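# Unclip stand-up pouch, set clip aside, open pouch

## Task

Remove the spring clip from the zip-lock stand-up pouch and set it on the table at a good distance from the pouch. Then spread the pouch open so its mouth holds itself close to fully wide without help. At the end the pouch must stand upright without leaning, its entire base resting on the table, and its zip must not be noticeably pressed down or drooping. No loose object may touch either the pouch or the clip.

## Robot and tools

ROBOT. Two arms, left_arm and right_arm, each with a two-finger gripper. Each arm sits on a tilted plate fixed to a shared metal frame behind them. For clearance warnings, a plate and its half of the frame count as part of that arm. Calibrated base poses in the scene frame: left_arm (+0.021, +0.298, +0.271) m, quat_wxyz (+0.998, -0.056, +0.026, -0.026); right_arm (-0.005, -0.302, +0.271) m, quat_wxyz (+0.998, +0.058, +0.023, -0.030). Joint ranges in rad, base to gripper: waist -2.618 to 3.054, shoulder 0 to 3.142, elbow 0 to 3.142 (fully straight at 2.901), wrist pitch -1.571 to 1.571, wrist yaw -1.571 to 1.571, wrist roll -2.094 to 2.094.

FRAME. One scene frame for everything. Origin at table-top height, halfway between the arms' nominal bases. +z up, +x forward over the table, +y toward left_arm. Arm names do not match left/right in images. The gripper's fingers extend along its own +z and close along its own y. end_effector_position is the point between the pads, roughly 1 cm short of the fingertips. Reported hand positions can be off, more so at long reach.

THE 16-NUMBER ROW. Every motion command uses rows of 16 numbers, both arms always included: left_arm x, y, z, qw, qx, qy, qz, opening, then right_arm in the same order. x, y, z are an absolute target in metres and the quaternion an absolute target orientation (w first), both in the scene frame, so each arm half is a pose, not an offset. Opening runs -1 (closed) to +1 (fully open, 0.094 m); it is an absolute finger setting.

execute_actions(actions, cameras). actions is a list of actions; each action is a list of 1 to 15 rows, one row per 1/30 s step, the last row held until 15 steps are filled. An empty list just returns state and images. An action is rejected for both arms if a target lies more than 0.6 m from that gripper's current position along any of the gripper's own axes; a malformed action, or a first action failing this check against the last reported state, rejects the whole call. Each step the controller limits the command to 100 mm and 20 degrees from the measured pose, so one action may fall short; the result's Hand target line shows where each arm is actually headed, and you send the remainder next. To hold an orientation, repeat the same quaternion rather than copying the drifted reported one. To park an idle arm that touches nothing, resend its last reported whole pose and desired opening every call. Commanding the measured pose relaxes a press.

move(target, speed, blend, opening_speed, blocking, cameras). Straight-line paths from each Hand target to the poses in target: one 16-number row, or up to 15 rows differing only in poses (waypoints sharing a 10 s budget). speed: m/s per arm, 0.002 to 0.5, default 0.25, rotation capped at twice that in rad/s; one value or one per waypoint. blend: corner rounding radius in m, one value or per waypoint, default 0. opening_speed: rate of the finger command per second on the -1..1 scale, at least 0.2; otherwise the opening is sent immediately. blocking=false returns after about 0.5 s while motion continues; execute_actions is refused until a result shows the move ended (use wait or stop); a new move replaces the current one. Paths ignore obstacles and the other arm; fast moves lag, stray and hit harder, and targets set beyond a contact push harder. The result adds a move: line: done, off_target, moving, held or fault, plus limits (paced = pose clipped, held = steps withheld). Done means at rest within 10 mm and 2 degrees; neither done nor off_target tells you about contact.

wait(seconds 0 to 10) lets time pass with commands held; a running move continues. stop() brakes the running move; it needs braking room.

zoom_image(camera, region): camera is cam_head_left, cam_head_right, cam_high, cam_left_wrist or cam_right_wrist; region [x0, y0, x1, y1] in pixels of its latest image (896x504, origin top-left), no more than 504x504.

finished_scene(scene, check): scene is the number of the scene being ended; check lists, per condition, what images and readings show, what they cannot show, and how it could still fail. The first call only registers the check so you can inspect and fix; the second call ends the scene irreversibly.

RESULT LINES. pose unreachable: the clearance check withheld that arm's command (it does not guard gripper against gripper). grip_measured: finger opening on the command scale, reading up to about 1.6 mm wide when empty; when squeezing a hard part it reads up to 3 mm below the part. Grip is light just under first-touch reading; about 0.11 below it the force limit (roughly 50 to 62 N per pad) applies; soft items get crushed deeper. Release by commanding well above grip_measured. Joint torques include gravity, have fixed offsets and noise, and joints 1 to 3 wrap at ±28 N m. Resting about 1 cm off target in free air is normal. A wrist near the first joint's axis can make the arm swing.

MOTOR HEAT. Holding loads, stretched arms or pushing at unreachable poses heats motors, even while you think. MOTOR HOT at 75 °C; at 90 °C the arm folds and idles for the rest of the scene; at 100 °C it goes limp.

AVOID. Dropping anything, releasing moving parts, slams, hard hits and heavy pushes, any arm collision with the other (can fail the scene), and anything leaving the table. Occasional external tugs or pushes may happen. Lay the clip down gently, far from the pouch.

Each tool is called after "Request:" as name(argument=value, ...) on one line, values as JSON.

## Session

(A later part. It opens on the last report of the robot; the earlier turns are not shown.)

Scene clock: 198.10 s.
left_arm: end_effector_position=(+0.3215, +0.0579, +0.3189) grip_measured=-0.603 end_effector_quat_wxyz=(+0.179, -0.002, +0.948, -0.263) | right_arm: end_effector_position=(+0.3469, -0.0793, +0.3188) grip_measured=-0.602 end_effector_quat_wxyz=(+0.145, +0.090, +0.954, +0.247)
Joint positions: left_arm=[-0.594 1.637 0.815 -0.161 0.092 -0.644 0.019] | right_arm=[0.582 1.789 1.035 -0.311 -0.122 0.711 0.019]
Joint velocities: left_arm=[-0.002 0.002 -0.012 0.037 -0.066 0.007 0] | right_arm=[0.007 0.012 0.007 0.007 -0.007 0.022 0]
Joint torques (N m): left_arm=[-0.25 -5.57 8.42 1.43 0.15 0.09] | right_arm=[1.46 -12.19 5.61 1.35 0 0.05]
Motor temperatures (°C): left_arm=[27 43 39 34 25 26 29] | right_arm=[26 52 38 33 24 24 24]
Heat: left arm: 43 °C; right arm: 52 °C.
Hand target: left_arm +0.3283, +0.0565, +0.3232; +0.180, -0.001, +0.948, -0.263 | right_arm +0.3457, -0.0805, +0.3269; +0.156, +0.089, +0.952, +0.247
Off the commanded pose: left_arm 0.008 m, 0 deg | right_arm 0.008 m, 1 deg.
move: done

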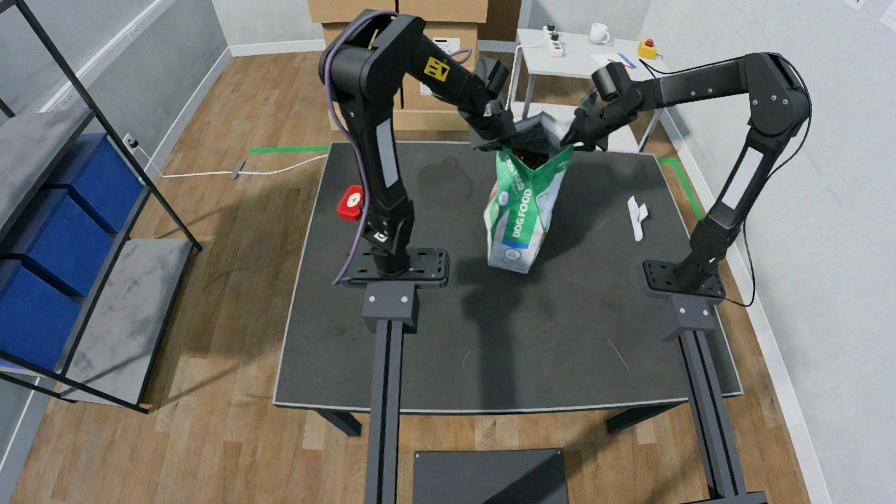

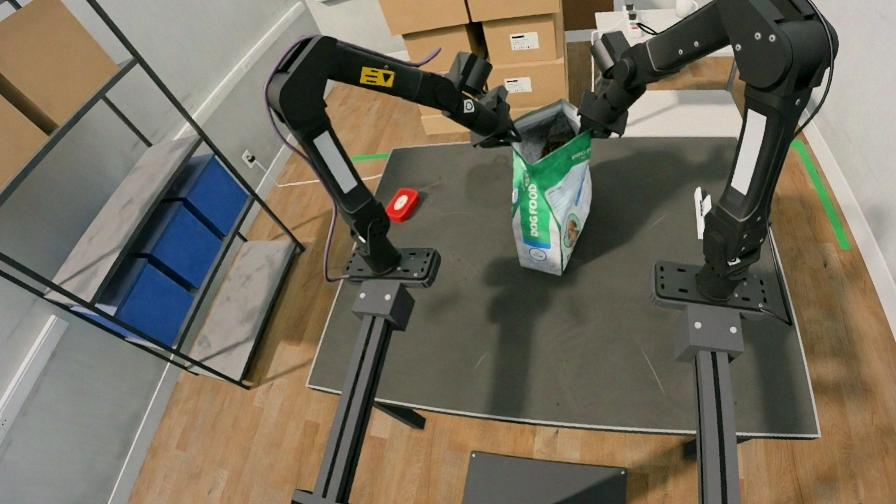

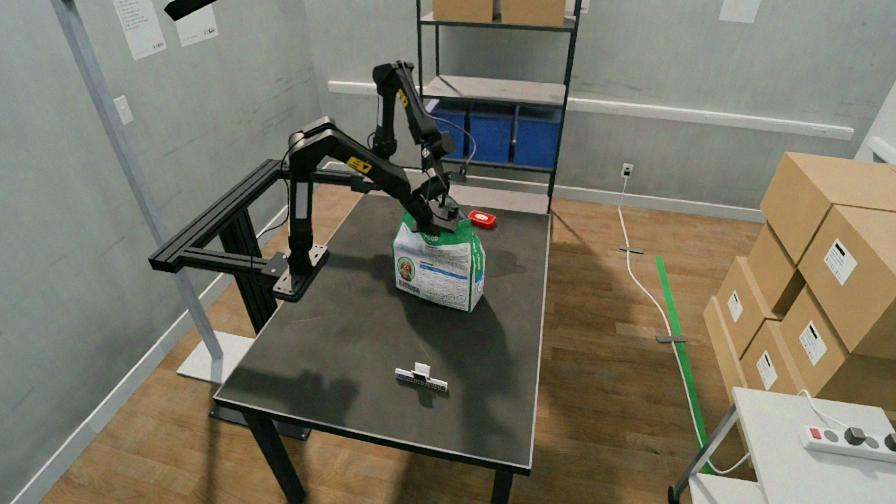

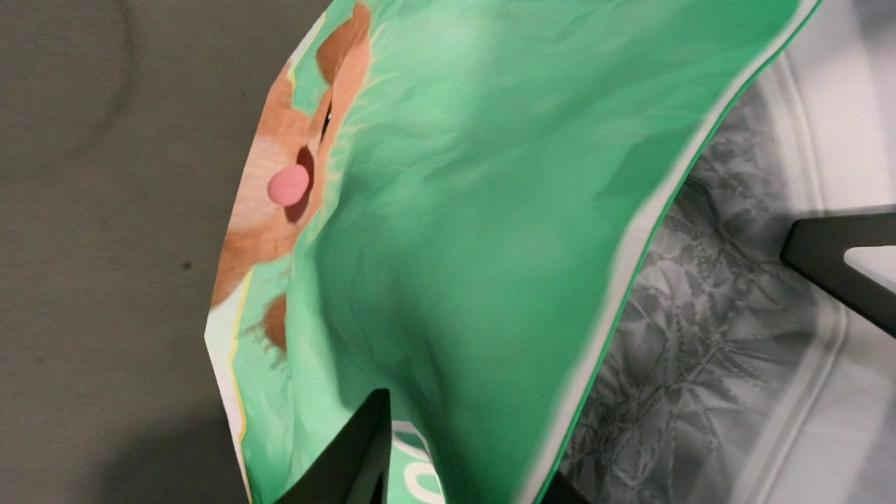

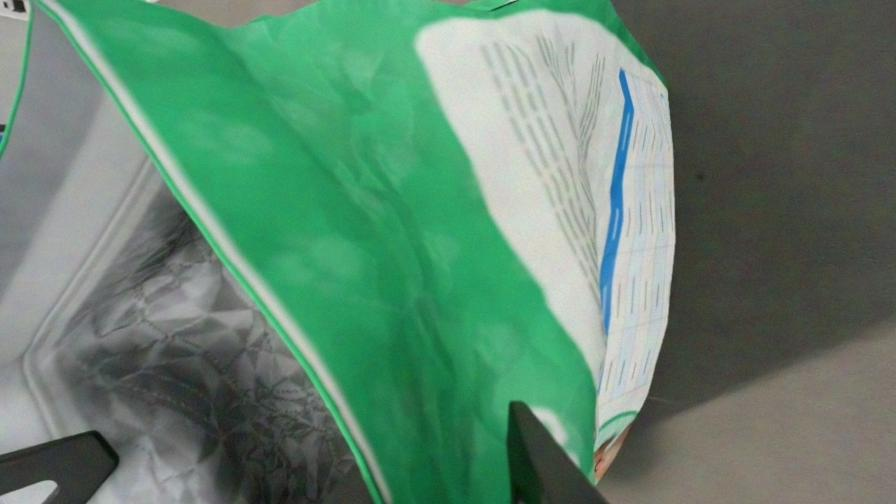

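Request:
move(target=[[0.328,0.057,0.323,0.180,-0.001,0.9475,-0.262,-1,0.345,-0.080,0.327,0.156,0.089,0.952,0.247,-1]], opening_speed=0.4, cameras=[])

Request:
move(target=[[0.328,0.085,0.319,0.180,-0.001,0.9475,-0.262,-1,0.345,-0.108,0.323,0.156,0.089,0.952,0.247,-1]], speed=0.04)

Request:
zoom_image(camera="cam_head_right", region=[440, 60, 680, 300])

Request:
zoom_image(camera="cam_high", region=[350, 170, 530, 330])

Scene clock: 199.73 s.
left_arm: end_effector_position=(+0.3195, +0.0588, +0.3175) grip_measured=-0.989 end_effector_quat_wxyz=(+0.174, -0.001, +0.950, -0.260) | right_arm: end_effector_position=(+0.3467, -0.0784, +0.3186) grip_measured=-0.990 end_effector_quat_wxyz=(+0.146, +0.089, +0.954, +0.246)
Joint positions: left_arm=[-0.594 1.637 0.815 -0.171 0.094 -0.642 0.001] | right_arm=[0.586 1.789 1.033 -0.305 -0.118 0.712 0]
Joint velocities: left_arm=[-0.002 -0.002 0.012 -0.125 -0.022 -0.066 -0.001] | right_arm=[0.007 -0.002 -0.007 -0.051 -0.007 0.022 -0.001]
Joint torques (N m): left_arm=[-0.18 -5.68 8.31 1.49 0.13 0.08] | right_arm=[1.36 -12.29 5.71 1.32 -0.02 0.06]
Motor temperatures (°C): left_arm=[27 43 39 34 25 26 29] | right_arm=[26 51 38 33 24 24 24]
Heat: left arm: 43 °C; right arm: 51 °C.
Hand target: left_arm +0.3279, +0.0571, +0.3230; +0.180, -0.001, +0.948, -0.262 | right_arm +0.3451, -0.0798, +0.3269; +0.156, +0.089, +0.952, +0.247
Off the commanded pose: left_arm 0.010 m, 1 deg | right_arm 0.009 m, 1 deg.
move: done
No camera images: "cameras" was empty.

Scene clock: 200.93 s.
left_arm: end_effector_position=(+0.3269, +0.0762, +0.3131) grip_measured=-0.989 end_effector_quat_wxyz=(+0.169, +0.003, +0.950, -0.263) | right_arm: end_effector_position=(+0.3397, -0.0966, +0.3104) grip_measured=-0.990 end_effector_quat_wxyz=(+0.135, +0.081, +0.955, +0.250)
Joint positions: left_arm=[-0.52 1.632 0.804 -0.177 0.146 -0.576 0.001] | right_arm=[0.532 1.761 0.976 -0.299 -0.166 0.654 0]
Joint velocities: left_arm=[0.002 0.017 -0.012 -0.007 -0.007 0.007 0.001] | right_arm=[0.002 0.007 -0.007 -0.022 -0.007 -0.007 0.001]
Joint torques (N m): left_arm=[0.44 -9.74 4.19 1.51 0.1 0.06] | right_arm=[-0.55 -13.14 5.9 1.22 0.04 -0.03]
Motor temperatures (°C): left_arm=[26 43 39 34 25 26 29] | right_arm=[26 51 37 33 24 24 24]
Heat: left arm: 43 °C; right arm: 51 °C.
Hand target: left_arm +0.3282, +0.0846, +0.3186; +0.180, -0.001, +0.948, -0.262 | right_arm +0.3454, -0.1078, +0.3224; +0.156, +0.089, +0.952, +0.247
Off the commanded pose: left_arm 0.011 m, 1 deg | right_arm 0.018 m, 3 deg.
move: off_target (left_arm, right_arm)

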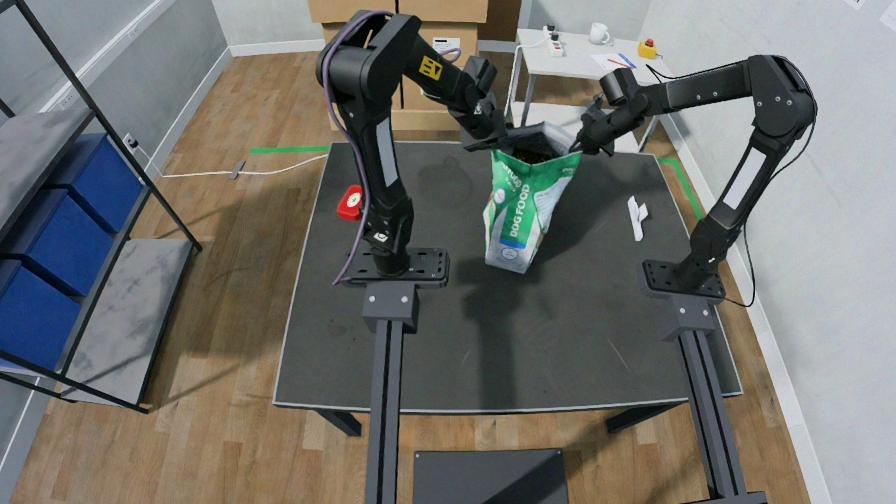

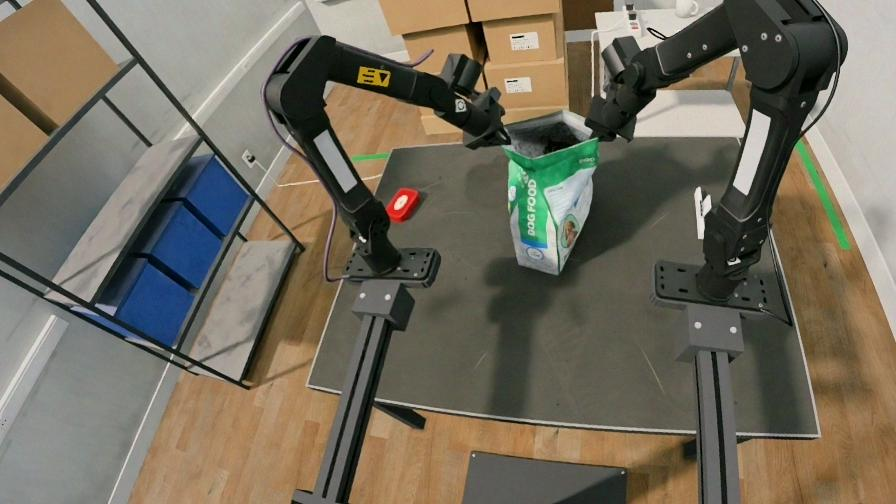

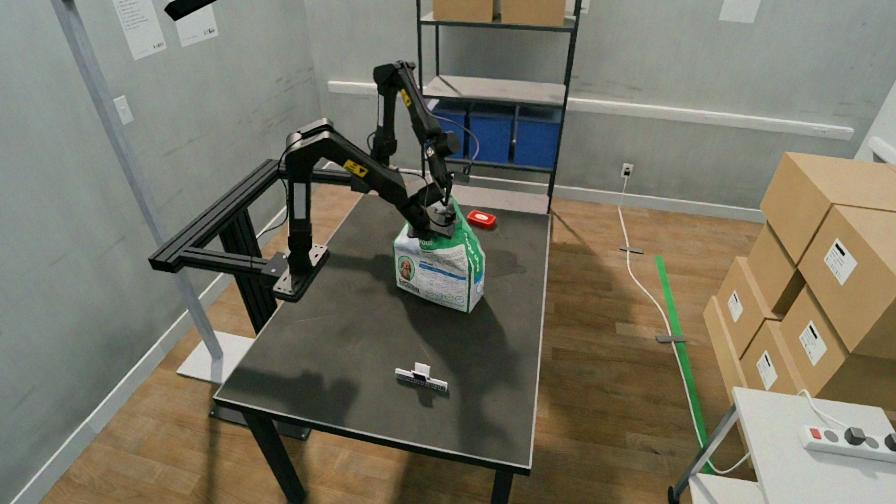

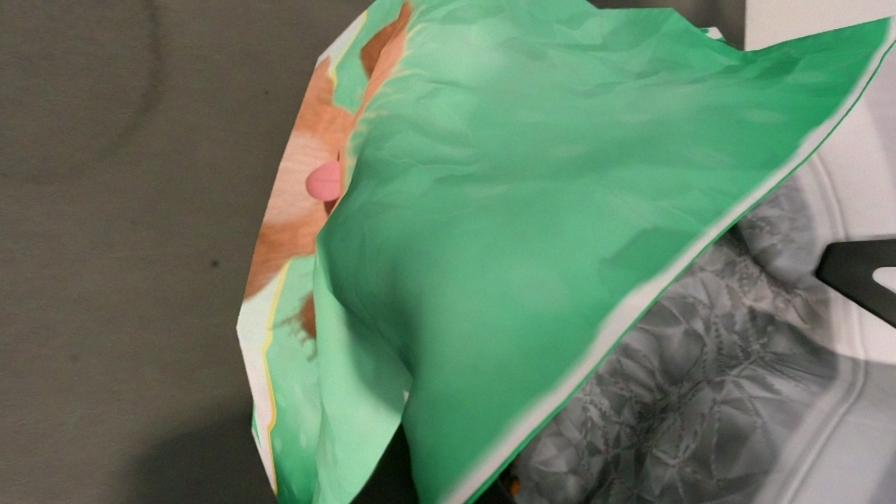

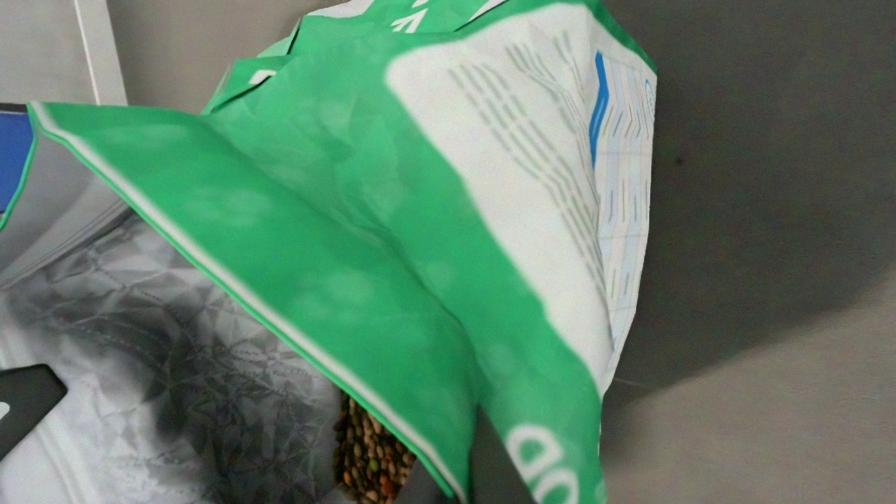

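Scaled by 2.100 from the camera's 896x504 image, which has a finer 1280x720 frame.

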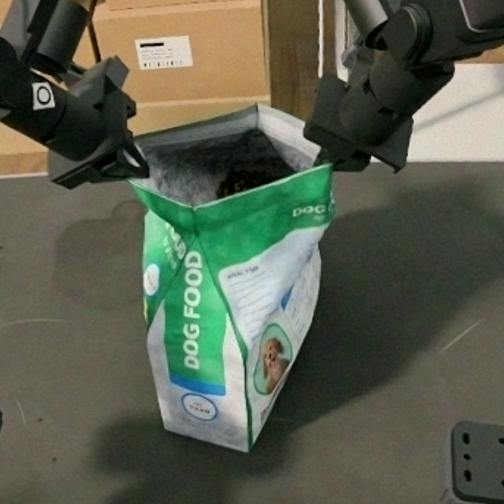

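Scaled by 2.800 from the camera's 896x504 image, which has a finer 1280x720 frame.

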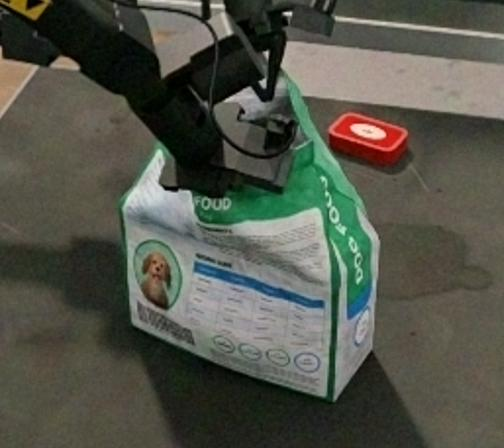

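Request:
move(target=[[0.328,0.101,0.319,0.180,-0.001,0.9475,-0.262,-1,0.345,-0.125,0.323,0.156,0.089,0.952,0.247,-1]], speed=0.04)

Request:
zoom_image(camera="cam_head_right", region=[440, 60, 680, 300])

Request:
zoom_image(camera="cam_high", region=[350, 170, 530, 330])

Scene clock: 202.47 s.
left_arm: end_effector_position=(+0.3232, +0.0836, +0.3126) grip_measured=-0.989 end_effector_quat_wxyz=(+0.162, +0.013, +0.947, -0.278) | right_arm: end_effector_position=(+0.3357, -0.1054, +0.3104) grip_measured=-0.990 end_effector_quat_wxyz=(+0.128, +0.072, +0.954, +0.263)
Joint positions: left_arm=[-0.482 1.61 0.776 -0.175 0.204 -0.532 0.001] | right_arm=[0.495 1.739 0.951 -0.304 -0.216 0.61 0]
Joint velocities: left_arm=[-0.012 0.007 -0.002 0.022 -0.007 0.051 -0.001] | right_arm=[-0.002 -0.002 -0.012 -0.007 -0.022 -0.051 0.001]
Joint torques (N m): left_arm=[1.35 -10.43 4.44 1.36 -0.2 0.08] | right_arm=[-1.47 -13.48 6.02 1.11 0.29 -0.02]
Motor temperatures (°C): left_arm=[26 43 39 34 25 26 29] | right_arm=[26 51 37 33 24 24 24]
Heat: left arm: 43 °C; right arm: 51 °C.
Hand target: left_arm +0.3282, +0.1001, +0.3184; +0.180, -0.001, +0.948, -0.262 | right_arm +0.3453, -0.1244, +0.3225; +0.155, +0.090, +0.952, +0.247
Off the commanded pose: left_arm 0.019 m, 3 deg | right_arm 0.025 m, 4 deg.
move: off_target (left_arm, right_arm)

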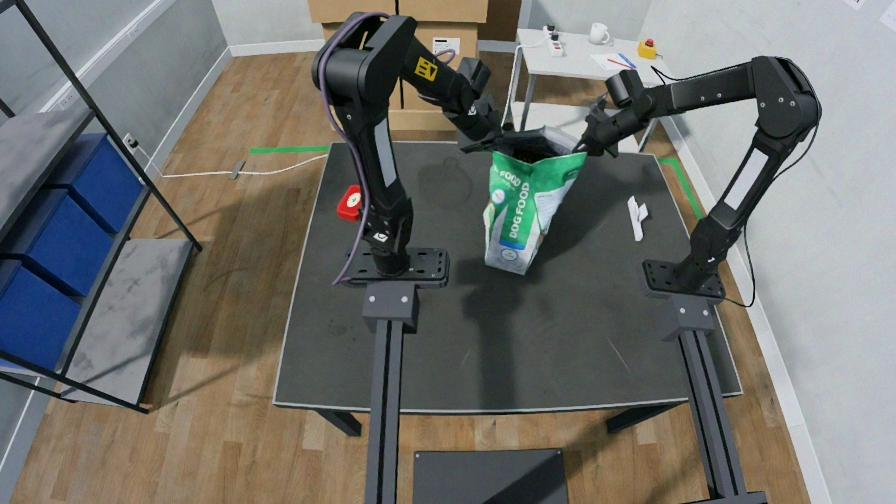

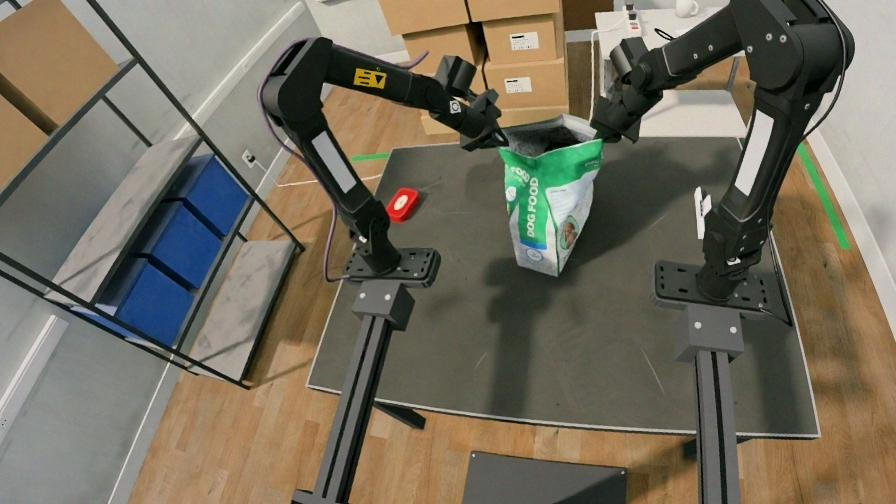

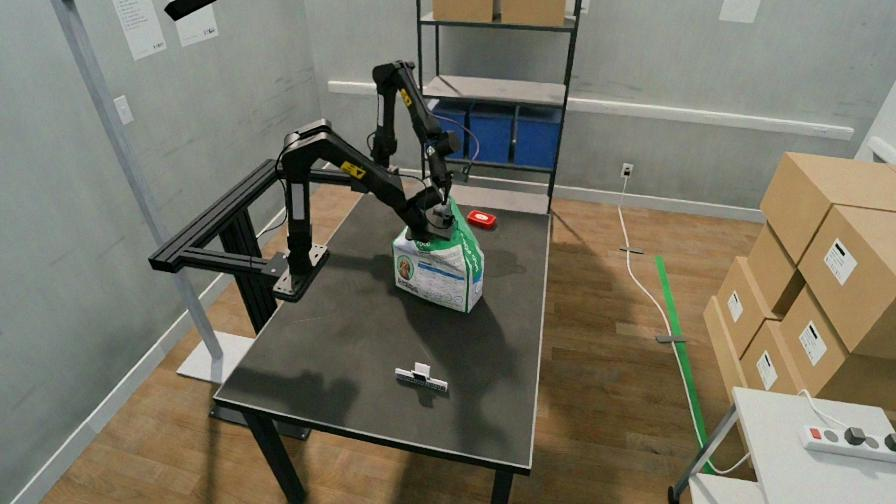

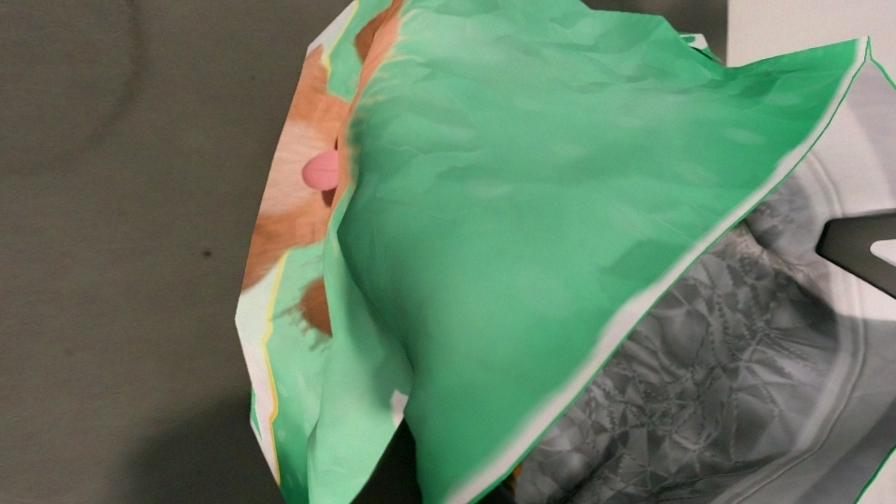

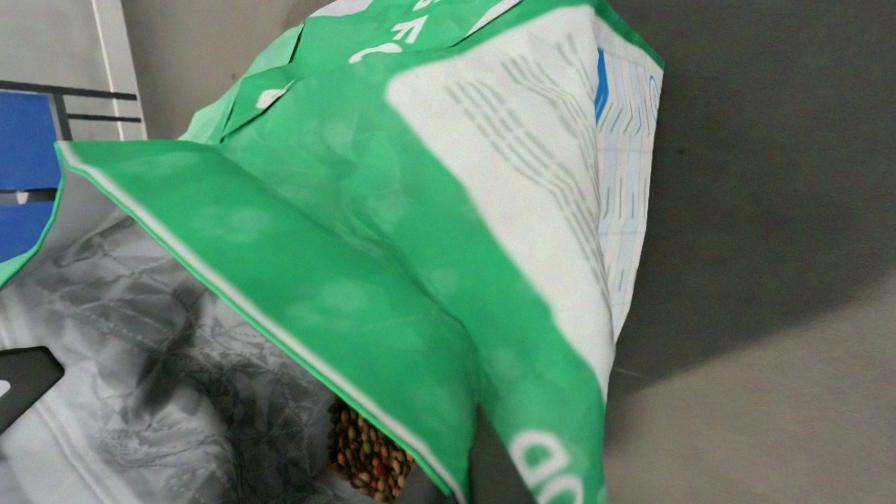

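Scaled by 2.100 from the camera's 896x504 image, which has a finer 1280x720 frame.

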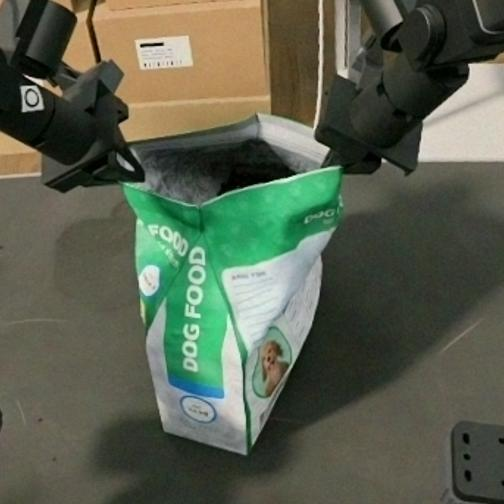

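Scaled by 2.800 from the camera's 896x504 image, which has a finer 1280x720 frame.

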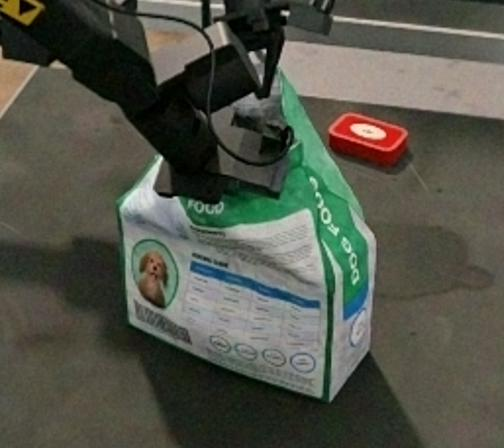

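Request:
move(target=[[0.325,0.084,0.317,0.175,0.003,0.9475,-0.266,-1,0.340,-0.107,0.321,0.14,0.08,0.954,0.252,-1]], speed=0.03, cameras=[])

Request:
move(target=[[0.325,0.080,0.317,0.175,0.003,0.9475,-0.266,-0.6,0.340,-0.103,0.321,0.14,0.08,0.954,0.252,-0.6]], opening_speed=0.3, cameras=[])

Request:
move(target=[[0.325,0.060,0.317,0.175,0.003,0.9475,-0.266,-0.6,0.340,-0.082,0.321,0.14,0.08,0.954,0.252,-0.6]], speed=0.04)

Request:
zoom_image(camera="cam_head_right", region=[440, 60, 680, 300])

Scene clock: 203.83 s.
left_arm: end_effector_position=(+0.3197, +0.0789, +0.3129) grip_measured=-0.989 end_effector_quat_wxyz=(+0.160, +0.010, +0.947, -0.276) | right_arm: end_effector_position=(+0.3323, -0.1007, +0.3107) grip_measured=-0.990 end_effector_quat_wxyz=(+0.124, +0.071, +0.954, +0.263)
Joint positions: left_arm=[-0.504 1.61 0.776 -0.176 0.19 -0.556 0.001] | right_arm=[0.511 1.739 0.951 -0.306 -0.213 0.622 0]
Joint velocities: left_arm=[-0.017 -0.012 -0.002 -0.007 0.007 0.022 -0.001] | right_arm=[0.007 0.007 0.002 -0.051 -0.007 -0.022 0.001]
Joint torques (N m): left_arm=[-0.69 -7.62 5.78 1.51 -0.2 -0.01] | right_arm=[0.57 -10.77 8.39 1 0.17 0.11]
Motor temperatures (°C): left_arm=[26 43 39 34 25 26 29] | right_arm=[26 51 37 33 24 24 24]
Heat: left arm: 43 °C; right arm: 51 °C.
Hand target: left_arm +0.3249, +0.0840, +0.3170; +0.175, +0.003, +0.948, -0.266 | right_arm +0.3398, -0.1068, +0.3210; +0.140, +0.080, +0.954, +0.253
Off the commanded pose: left_arm 0.008 m, 2 deg | right_arm 0.014 m, 2 deg.
move: off_target (right_arm)
No camera images: "cameras" was empty.

Scene clock: 205.37 s.
left_arm: end_effector_position=(+0.3218, +0.0813, +0.3119) grip_measured=-0.603 end_effector_quat_wxyz=(+0.166, +0.002, +0.949, -0.267) | right_arm: end_effector_position=(+0.3345, -0.1030, +0.3110) grip_measured=-0.602 end_effector_quat_wxyz=(+0.128, +0.080, +0.955, +0.254)
Joint positions: left_arm=[-0.508 1.61 0.776 -0.175 0.163 -0.569 0.019] | right_arm=[0.514 1.739 0.958 -0.315 -0.188 0.638 0.019]
Joint velocities: left_arm=[-0.027 0.002 0.007 -0.037 -0.007 -0.022 0] | right_arm=[0.012 -0.002 0.002 -0.066 -0.066 0.007 0]
Joint torques (N m): left_arm=[-1.37 -6.86 6.32 1.55 0 -0.02] | right_arm=[1.22 -10.15 8.36 1.1 0 0.05]
Motor temperatures (°C): left_arm=[26 43 39 34 25 26 29] | right_arm=[26 51 37 33 24 24 24]
Heat: left arm: 43 °C; right arm: 51 °C.
Hand target: left_arm +0.3251, +0.0800, +0.3170; +0.175, +0.003, +0.948, -0.266 | right_arm +0.3398, -0.1029, +0.3211; +0.140, +0.080, +0.954, +0.252
Off the commanded pose: left_arm 0.006 m, 1 deg | right_arm 0.011 m, 1 deg.
move: off_target (right_arm)
No camera images: "cameras" was empty.

Scene clock: 206.40 s.
left_arm: end_effector_position=(+0.3149, +0.0673, +0.3092) grip_measured=-0.603 end_effector_quat_wxyz=(+0.161, +0.002, +0.952, -0.262) | right_arm: end_effector_position=(+0.3349, -0.0853, +0.3201) grip_measured=-0.602 end_effector_quat_wxyz=(+0.136, +0.081, +0.954, +0.255)
Joint positions: left_arm=[-0.565 1.634 0.789 -0.171 0.129 -0.617 0.019] | right_arm=[0.57 1.745 0.988 -0.315 -0.155 0.689 0.019]
Joint velocities: left_arm=[-0.007 0.002 -0.007 -0.007 -0.11 -0.037 -0.001] | right_arm=[-0.007 -0.012 0.002 -0.022 0.007 0.037 0]
Joint torques (N m): left_arm=[-1.47 -5.45 8.29 1.67 0.01 -0.02] | right_arm=[1.4 -7.66 8.61 1.32 -0.04 0.05]
Motor temperatures (°C): left_arm=[26 43 39 34 25 26 29] | right_arm=[26 51 37 33 24 24 24]
Heat: left arm: 43 °C; right arm: 51 °C.
Hand target: left_arm +0.3245, +0.0603, +0.3172; +0.175, +0.003, +0.948, -0.266 | right_arm +0.3395, -0.0820, +0.3210; +0.140, +0.080, +0.954, +0.252
Off the commanded pose: left_arm 0.015 m, 2 deg | right_arm 0.006 m, 1 deg.
move: off_target (left_arm)

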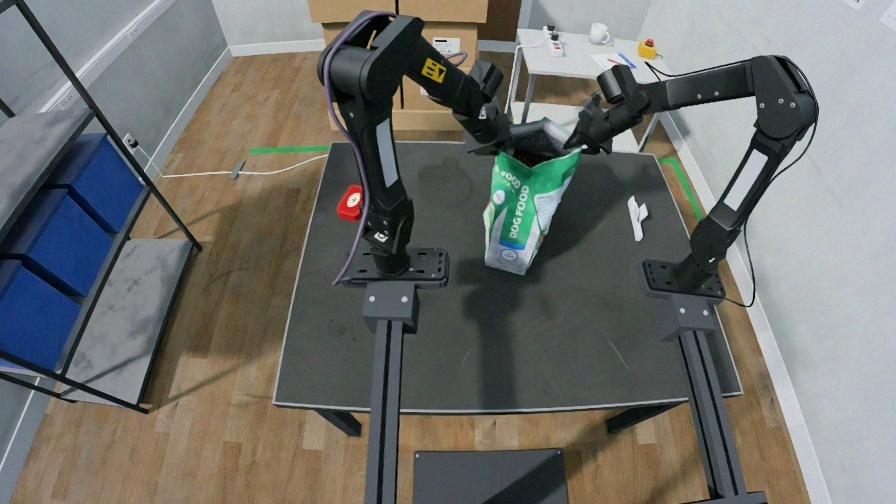

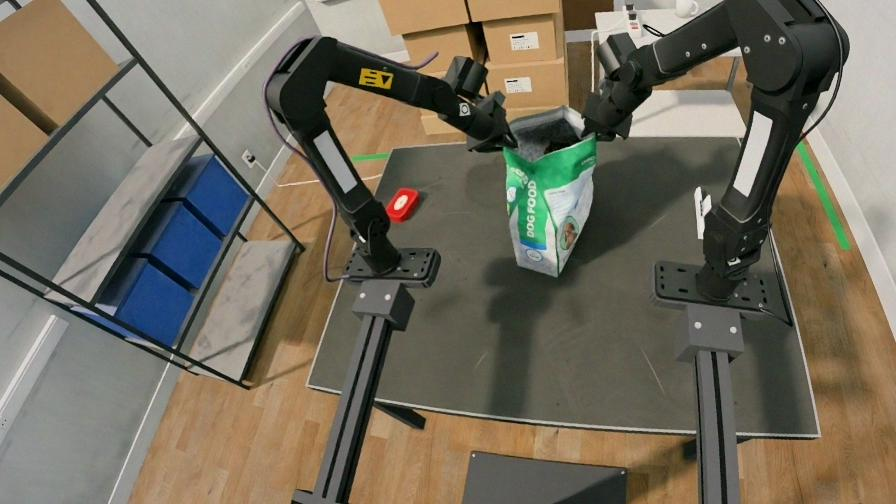

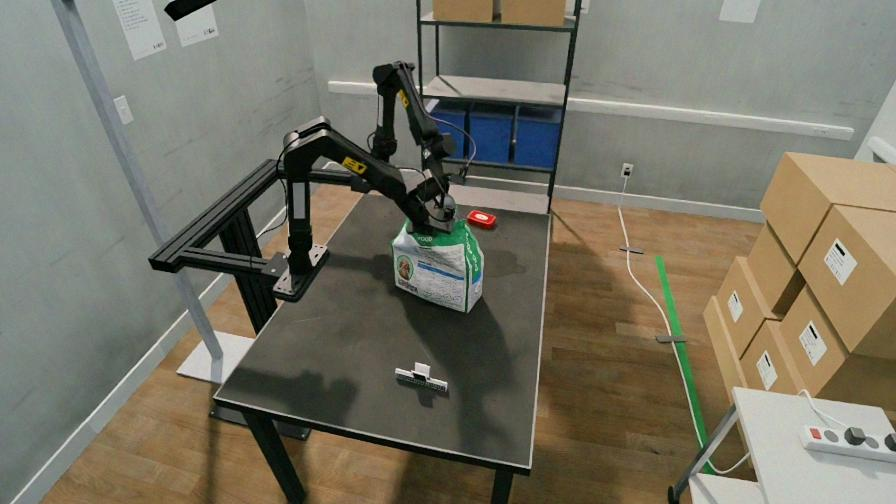

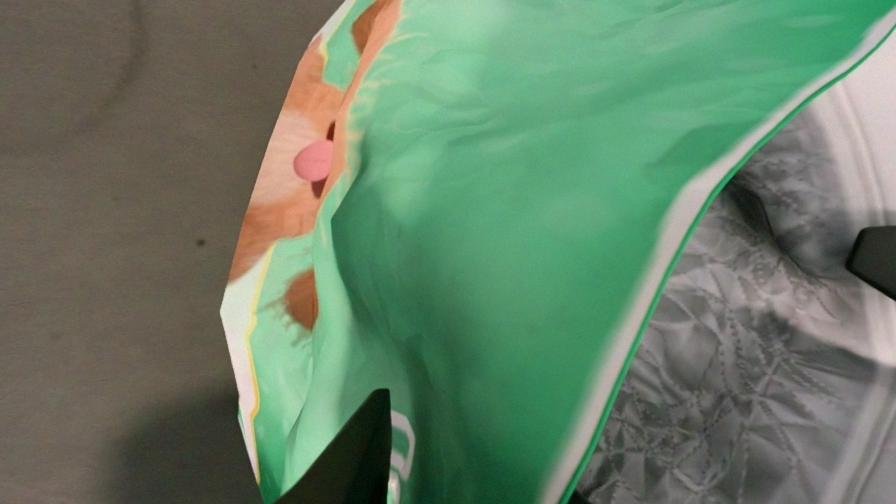

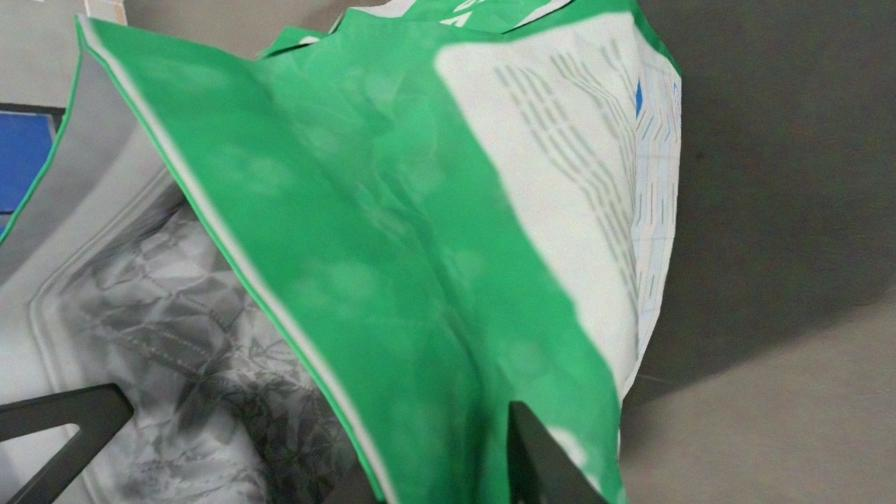

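Scaled by 2.100 from the camera's 896x504 image, which has a finer 1280x720 frame.

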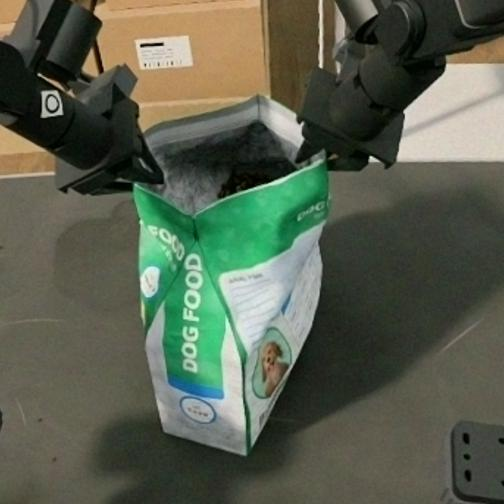

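Request:
move(target=[[0.325,0.043,0.317,0.175,0.003,0.9475,-0.266,-0.6,0.340,-0.067,0.321,0.14,0.08,0.954,0.252,-0.6]], speed=0.04, cameras=["cam_left_wrist","cam_right_wrist","cam_head_right"])

Request:
zoom_image(camera="cam_head_right", region=[440, 60, 680, 300])

Scene clock: 207.57 s.
left_arm: end_effector_position=(+0.3145, +0.0526, +0.3077) grip_measured=-0.603 end_effector_quat_wxyz=(+0.159, +0.001, +0.953, -0.258) | right_arm: end_effector_position=(+0.3365, -0.0726, +0.3208) grip_measured=-0.602 end_effector_quat_wxyz=(+0.138, +0.083, +0.954, +0.252)
Joint positions: left_arm=[-0.609 1.675 0.823 -0.168 0.1 -0.655 0.019] | right_arm=[0.606 1.772 1.018 -0.313 -0.13 0.723 0.019]
Joint velocities: left_arm=[-0.002 -0.027 0.002 -0.037 -0.007 0.022 -0.001] | right_arm=[-0.017 0.002 -0.012 0.066 0.037 -0.022 -0.001]
Joint torques (N m): left_arm=[-1.62 -5.81 8.47 1.74 0.03 0] | right_arm=[1.65 -7.73 8.53 1.37 -0.11 0.07]
Motor temperatures (°C): left_arm=[26 43 39 34 25 26 29] | right_arm=[26 50 37 33 24 24 24]
Heat: left arm: 43 °C; right arm: 50 °C.
Hand target: left_arm +0.3243, +0.0434, +0.3170; +0.175, +0.003, +0.948, -0.266 | right_arm +0.3395, -0.0669, +0.3210; +0.140, +0.080, +0.954, +0.252
Off the commanded pose: left_arm 0.017 m, 2 deg | right_arm 0.007 m, 0 deg.
move: off_target (left_arm)
Images, in order (width x height): cam_head_right 896x504, cam_left_wrist 896x504, cam_right_wrist 896x504.

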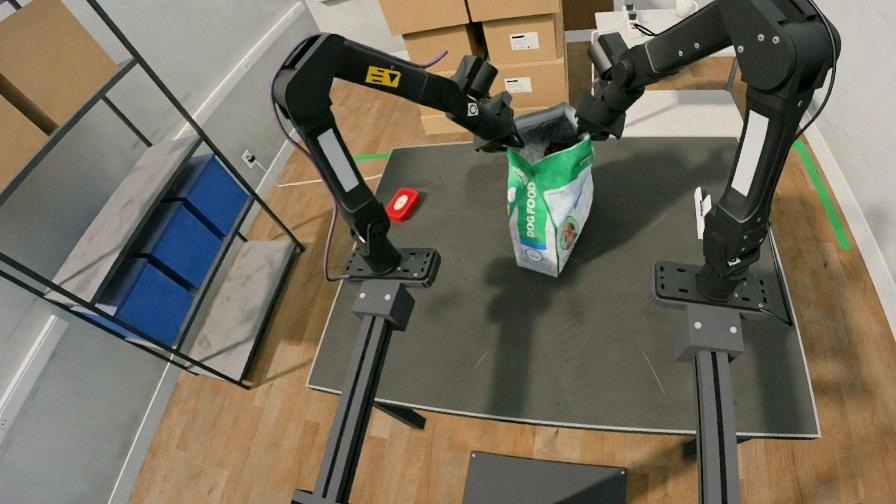

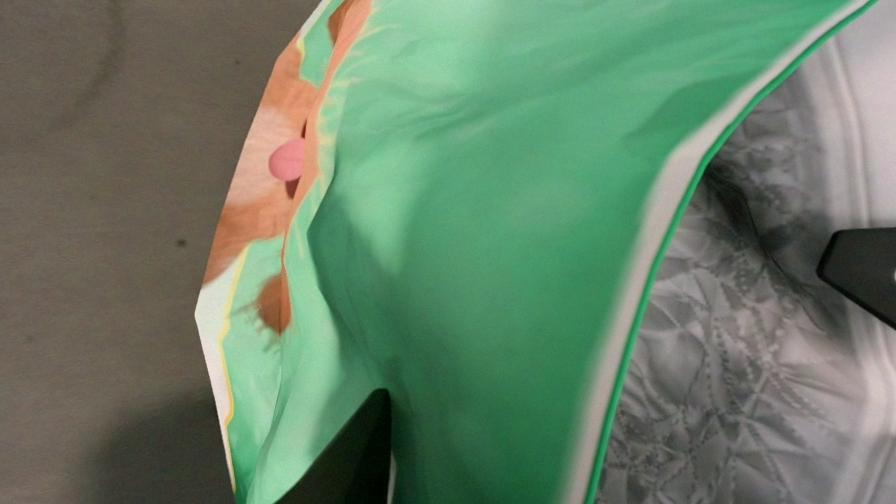

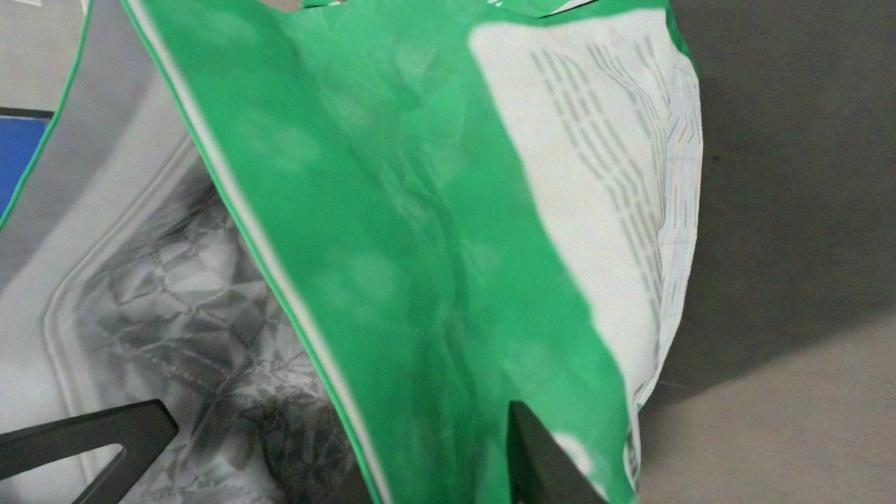

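Scaled by 2.100 from the camera's 896x504 image, which has a finer 1280x720 frame.

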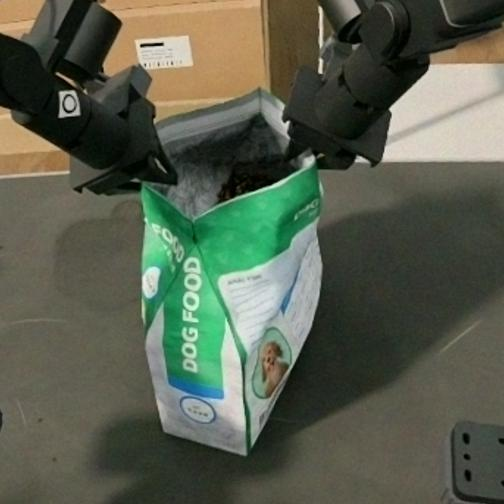

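Request:
move(target=[[0.325,0.028,0.319,0.175,0.003,0.9475,-0.266,-0.6,0.340,-0.052,0.321,0.14,0.08,0.954,0.252,-0.6]], speed=0.04, cameras=["cam_left_wrist","cam_right_wrist","cam_head_right"])

Request:
zoom_image(camera="cam_head_right", region=[440, 60, 680, 300])

Scene clock: 208.80 s.
left_arm: end_effector_position=(+0.3137, +0.0377, +0.3089) grip_measured=-0.603 end_effector_quat_wxyz=(+0.158, +0.002, +0.953, -0.258) | right_arm: end_effector_position=(+0.3391, -0.0590, +0.3215) grip_measured=-0.602 end_effector_quat_wxyz=(+0.143, +0.084, +0.954, +0.251)
Joint positions: left_arm=[-0.649 1.707 0.857 -0.168 0.081 -0.688 0.019] | right_arm=[0.641 1.802 1.05 -0.304 -0.104 0.755 0.019]
Joint velocities: left_arm=[-0.012 0.017 -0.002 0.051 -0.037 -0.037 -0.001] | right_arm=[0.012 0.007 -0.002 -0.037 -0.022 0.007 0]
Joint torques (N m): left_arm=[-1.59 -6.08 8.84 1.71 -0.02 -0.01] | right_arm=[1.87 -7.98 8.5 1.36 -0.15 0.06]
Motor temperatures (°C): left_arm=[26 43 39 34 25 26 29] | right_arm=[26 50 37 33 24 24 24]
Heat: left arm: 43 °C; right arm: 50 °C.
Hand target: left_arm +0.3244, +0.0282, +0.3194; +0.175, +0.003, +0.948, -0.266 | right_arm +0.3394, -0.0519, +0.3210; +0.140, +0.080, +0.954, +0.252
Off the commanded pose: left_arm 0.018 m, 2 deg | right_arm 0.007 m, 1 deg.
move: off_target (left_arm)
Images, in order (width x height): cam_head_right 896x504, cam_left_wrist 896x504, cam_right_wrist 896x504.

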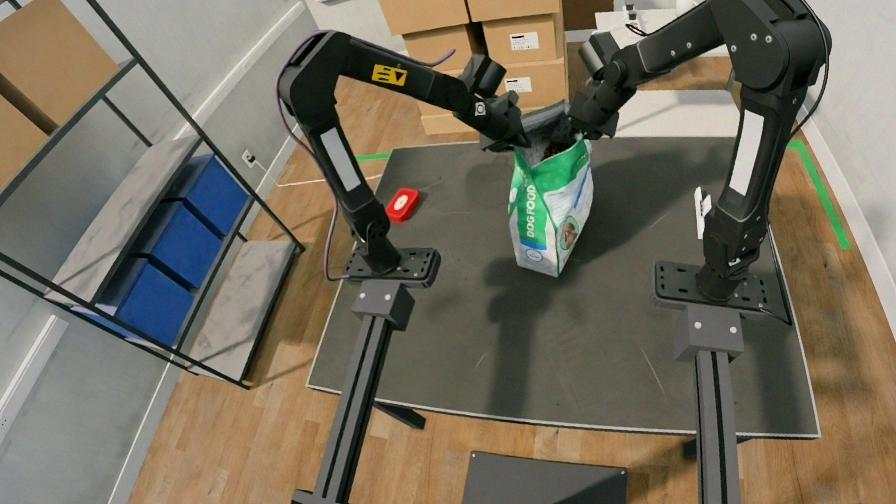

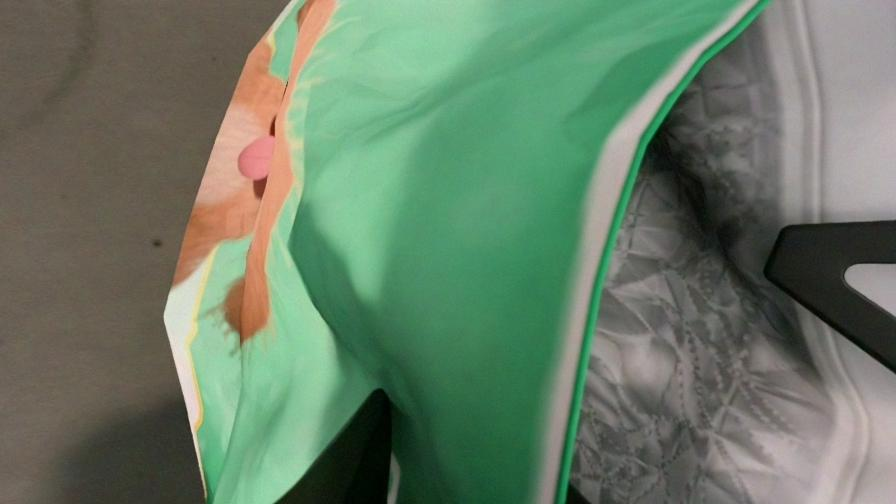

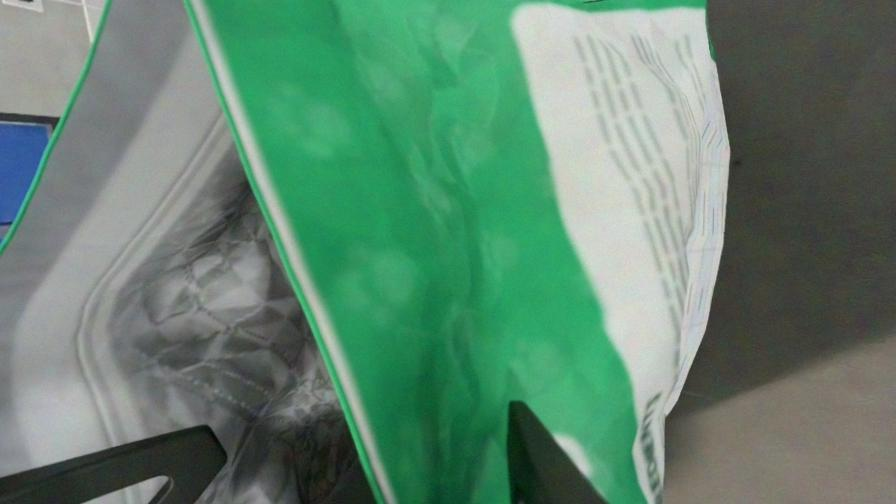

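Scaled by 2.100 from the camera's 896x504 image, which has a finer 1280x720 frame.

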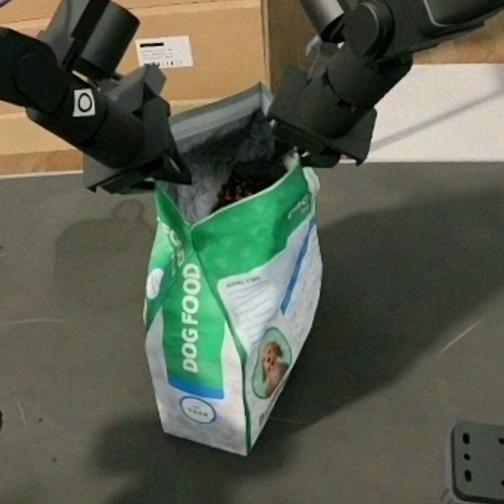

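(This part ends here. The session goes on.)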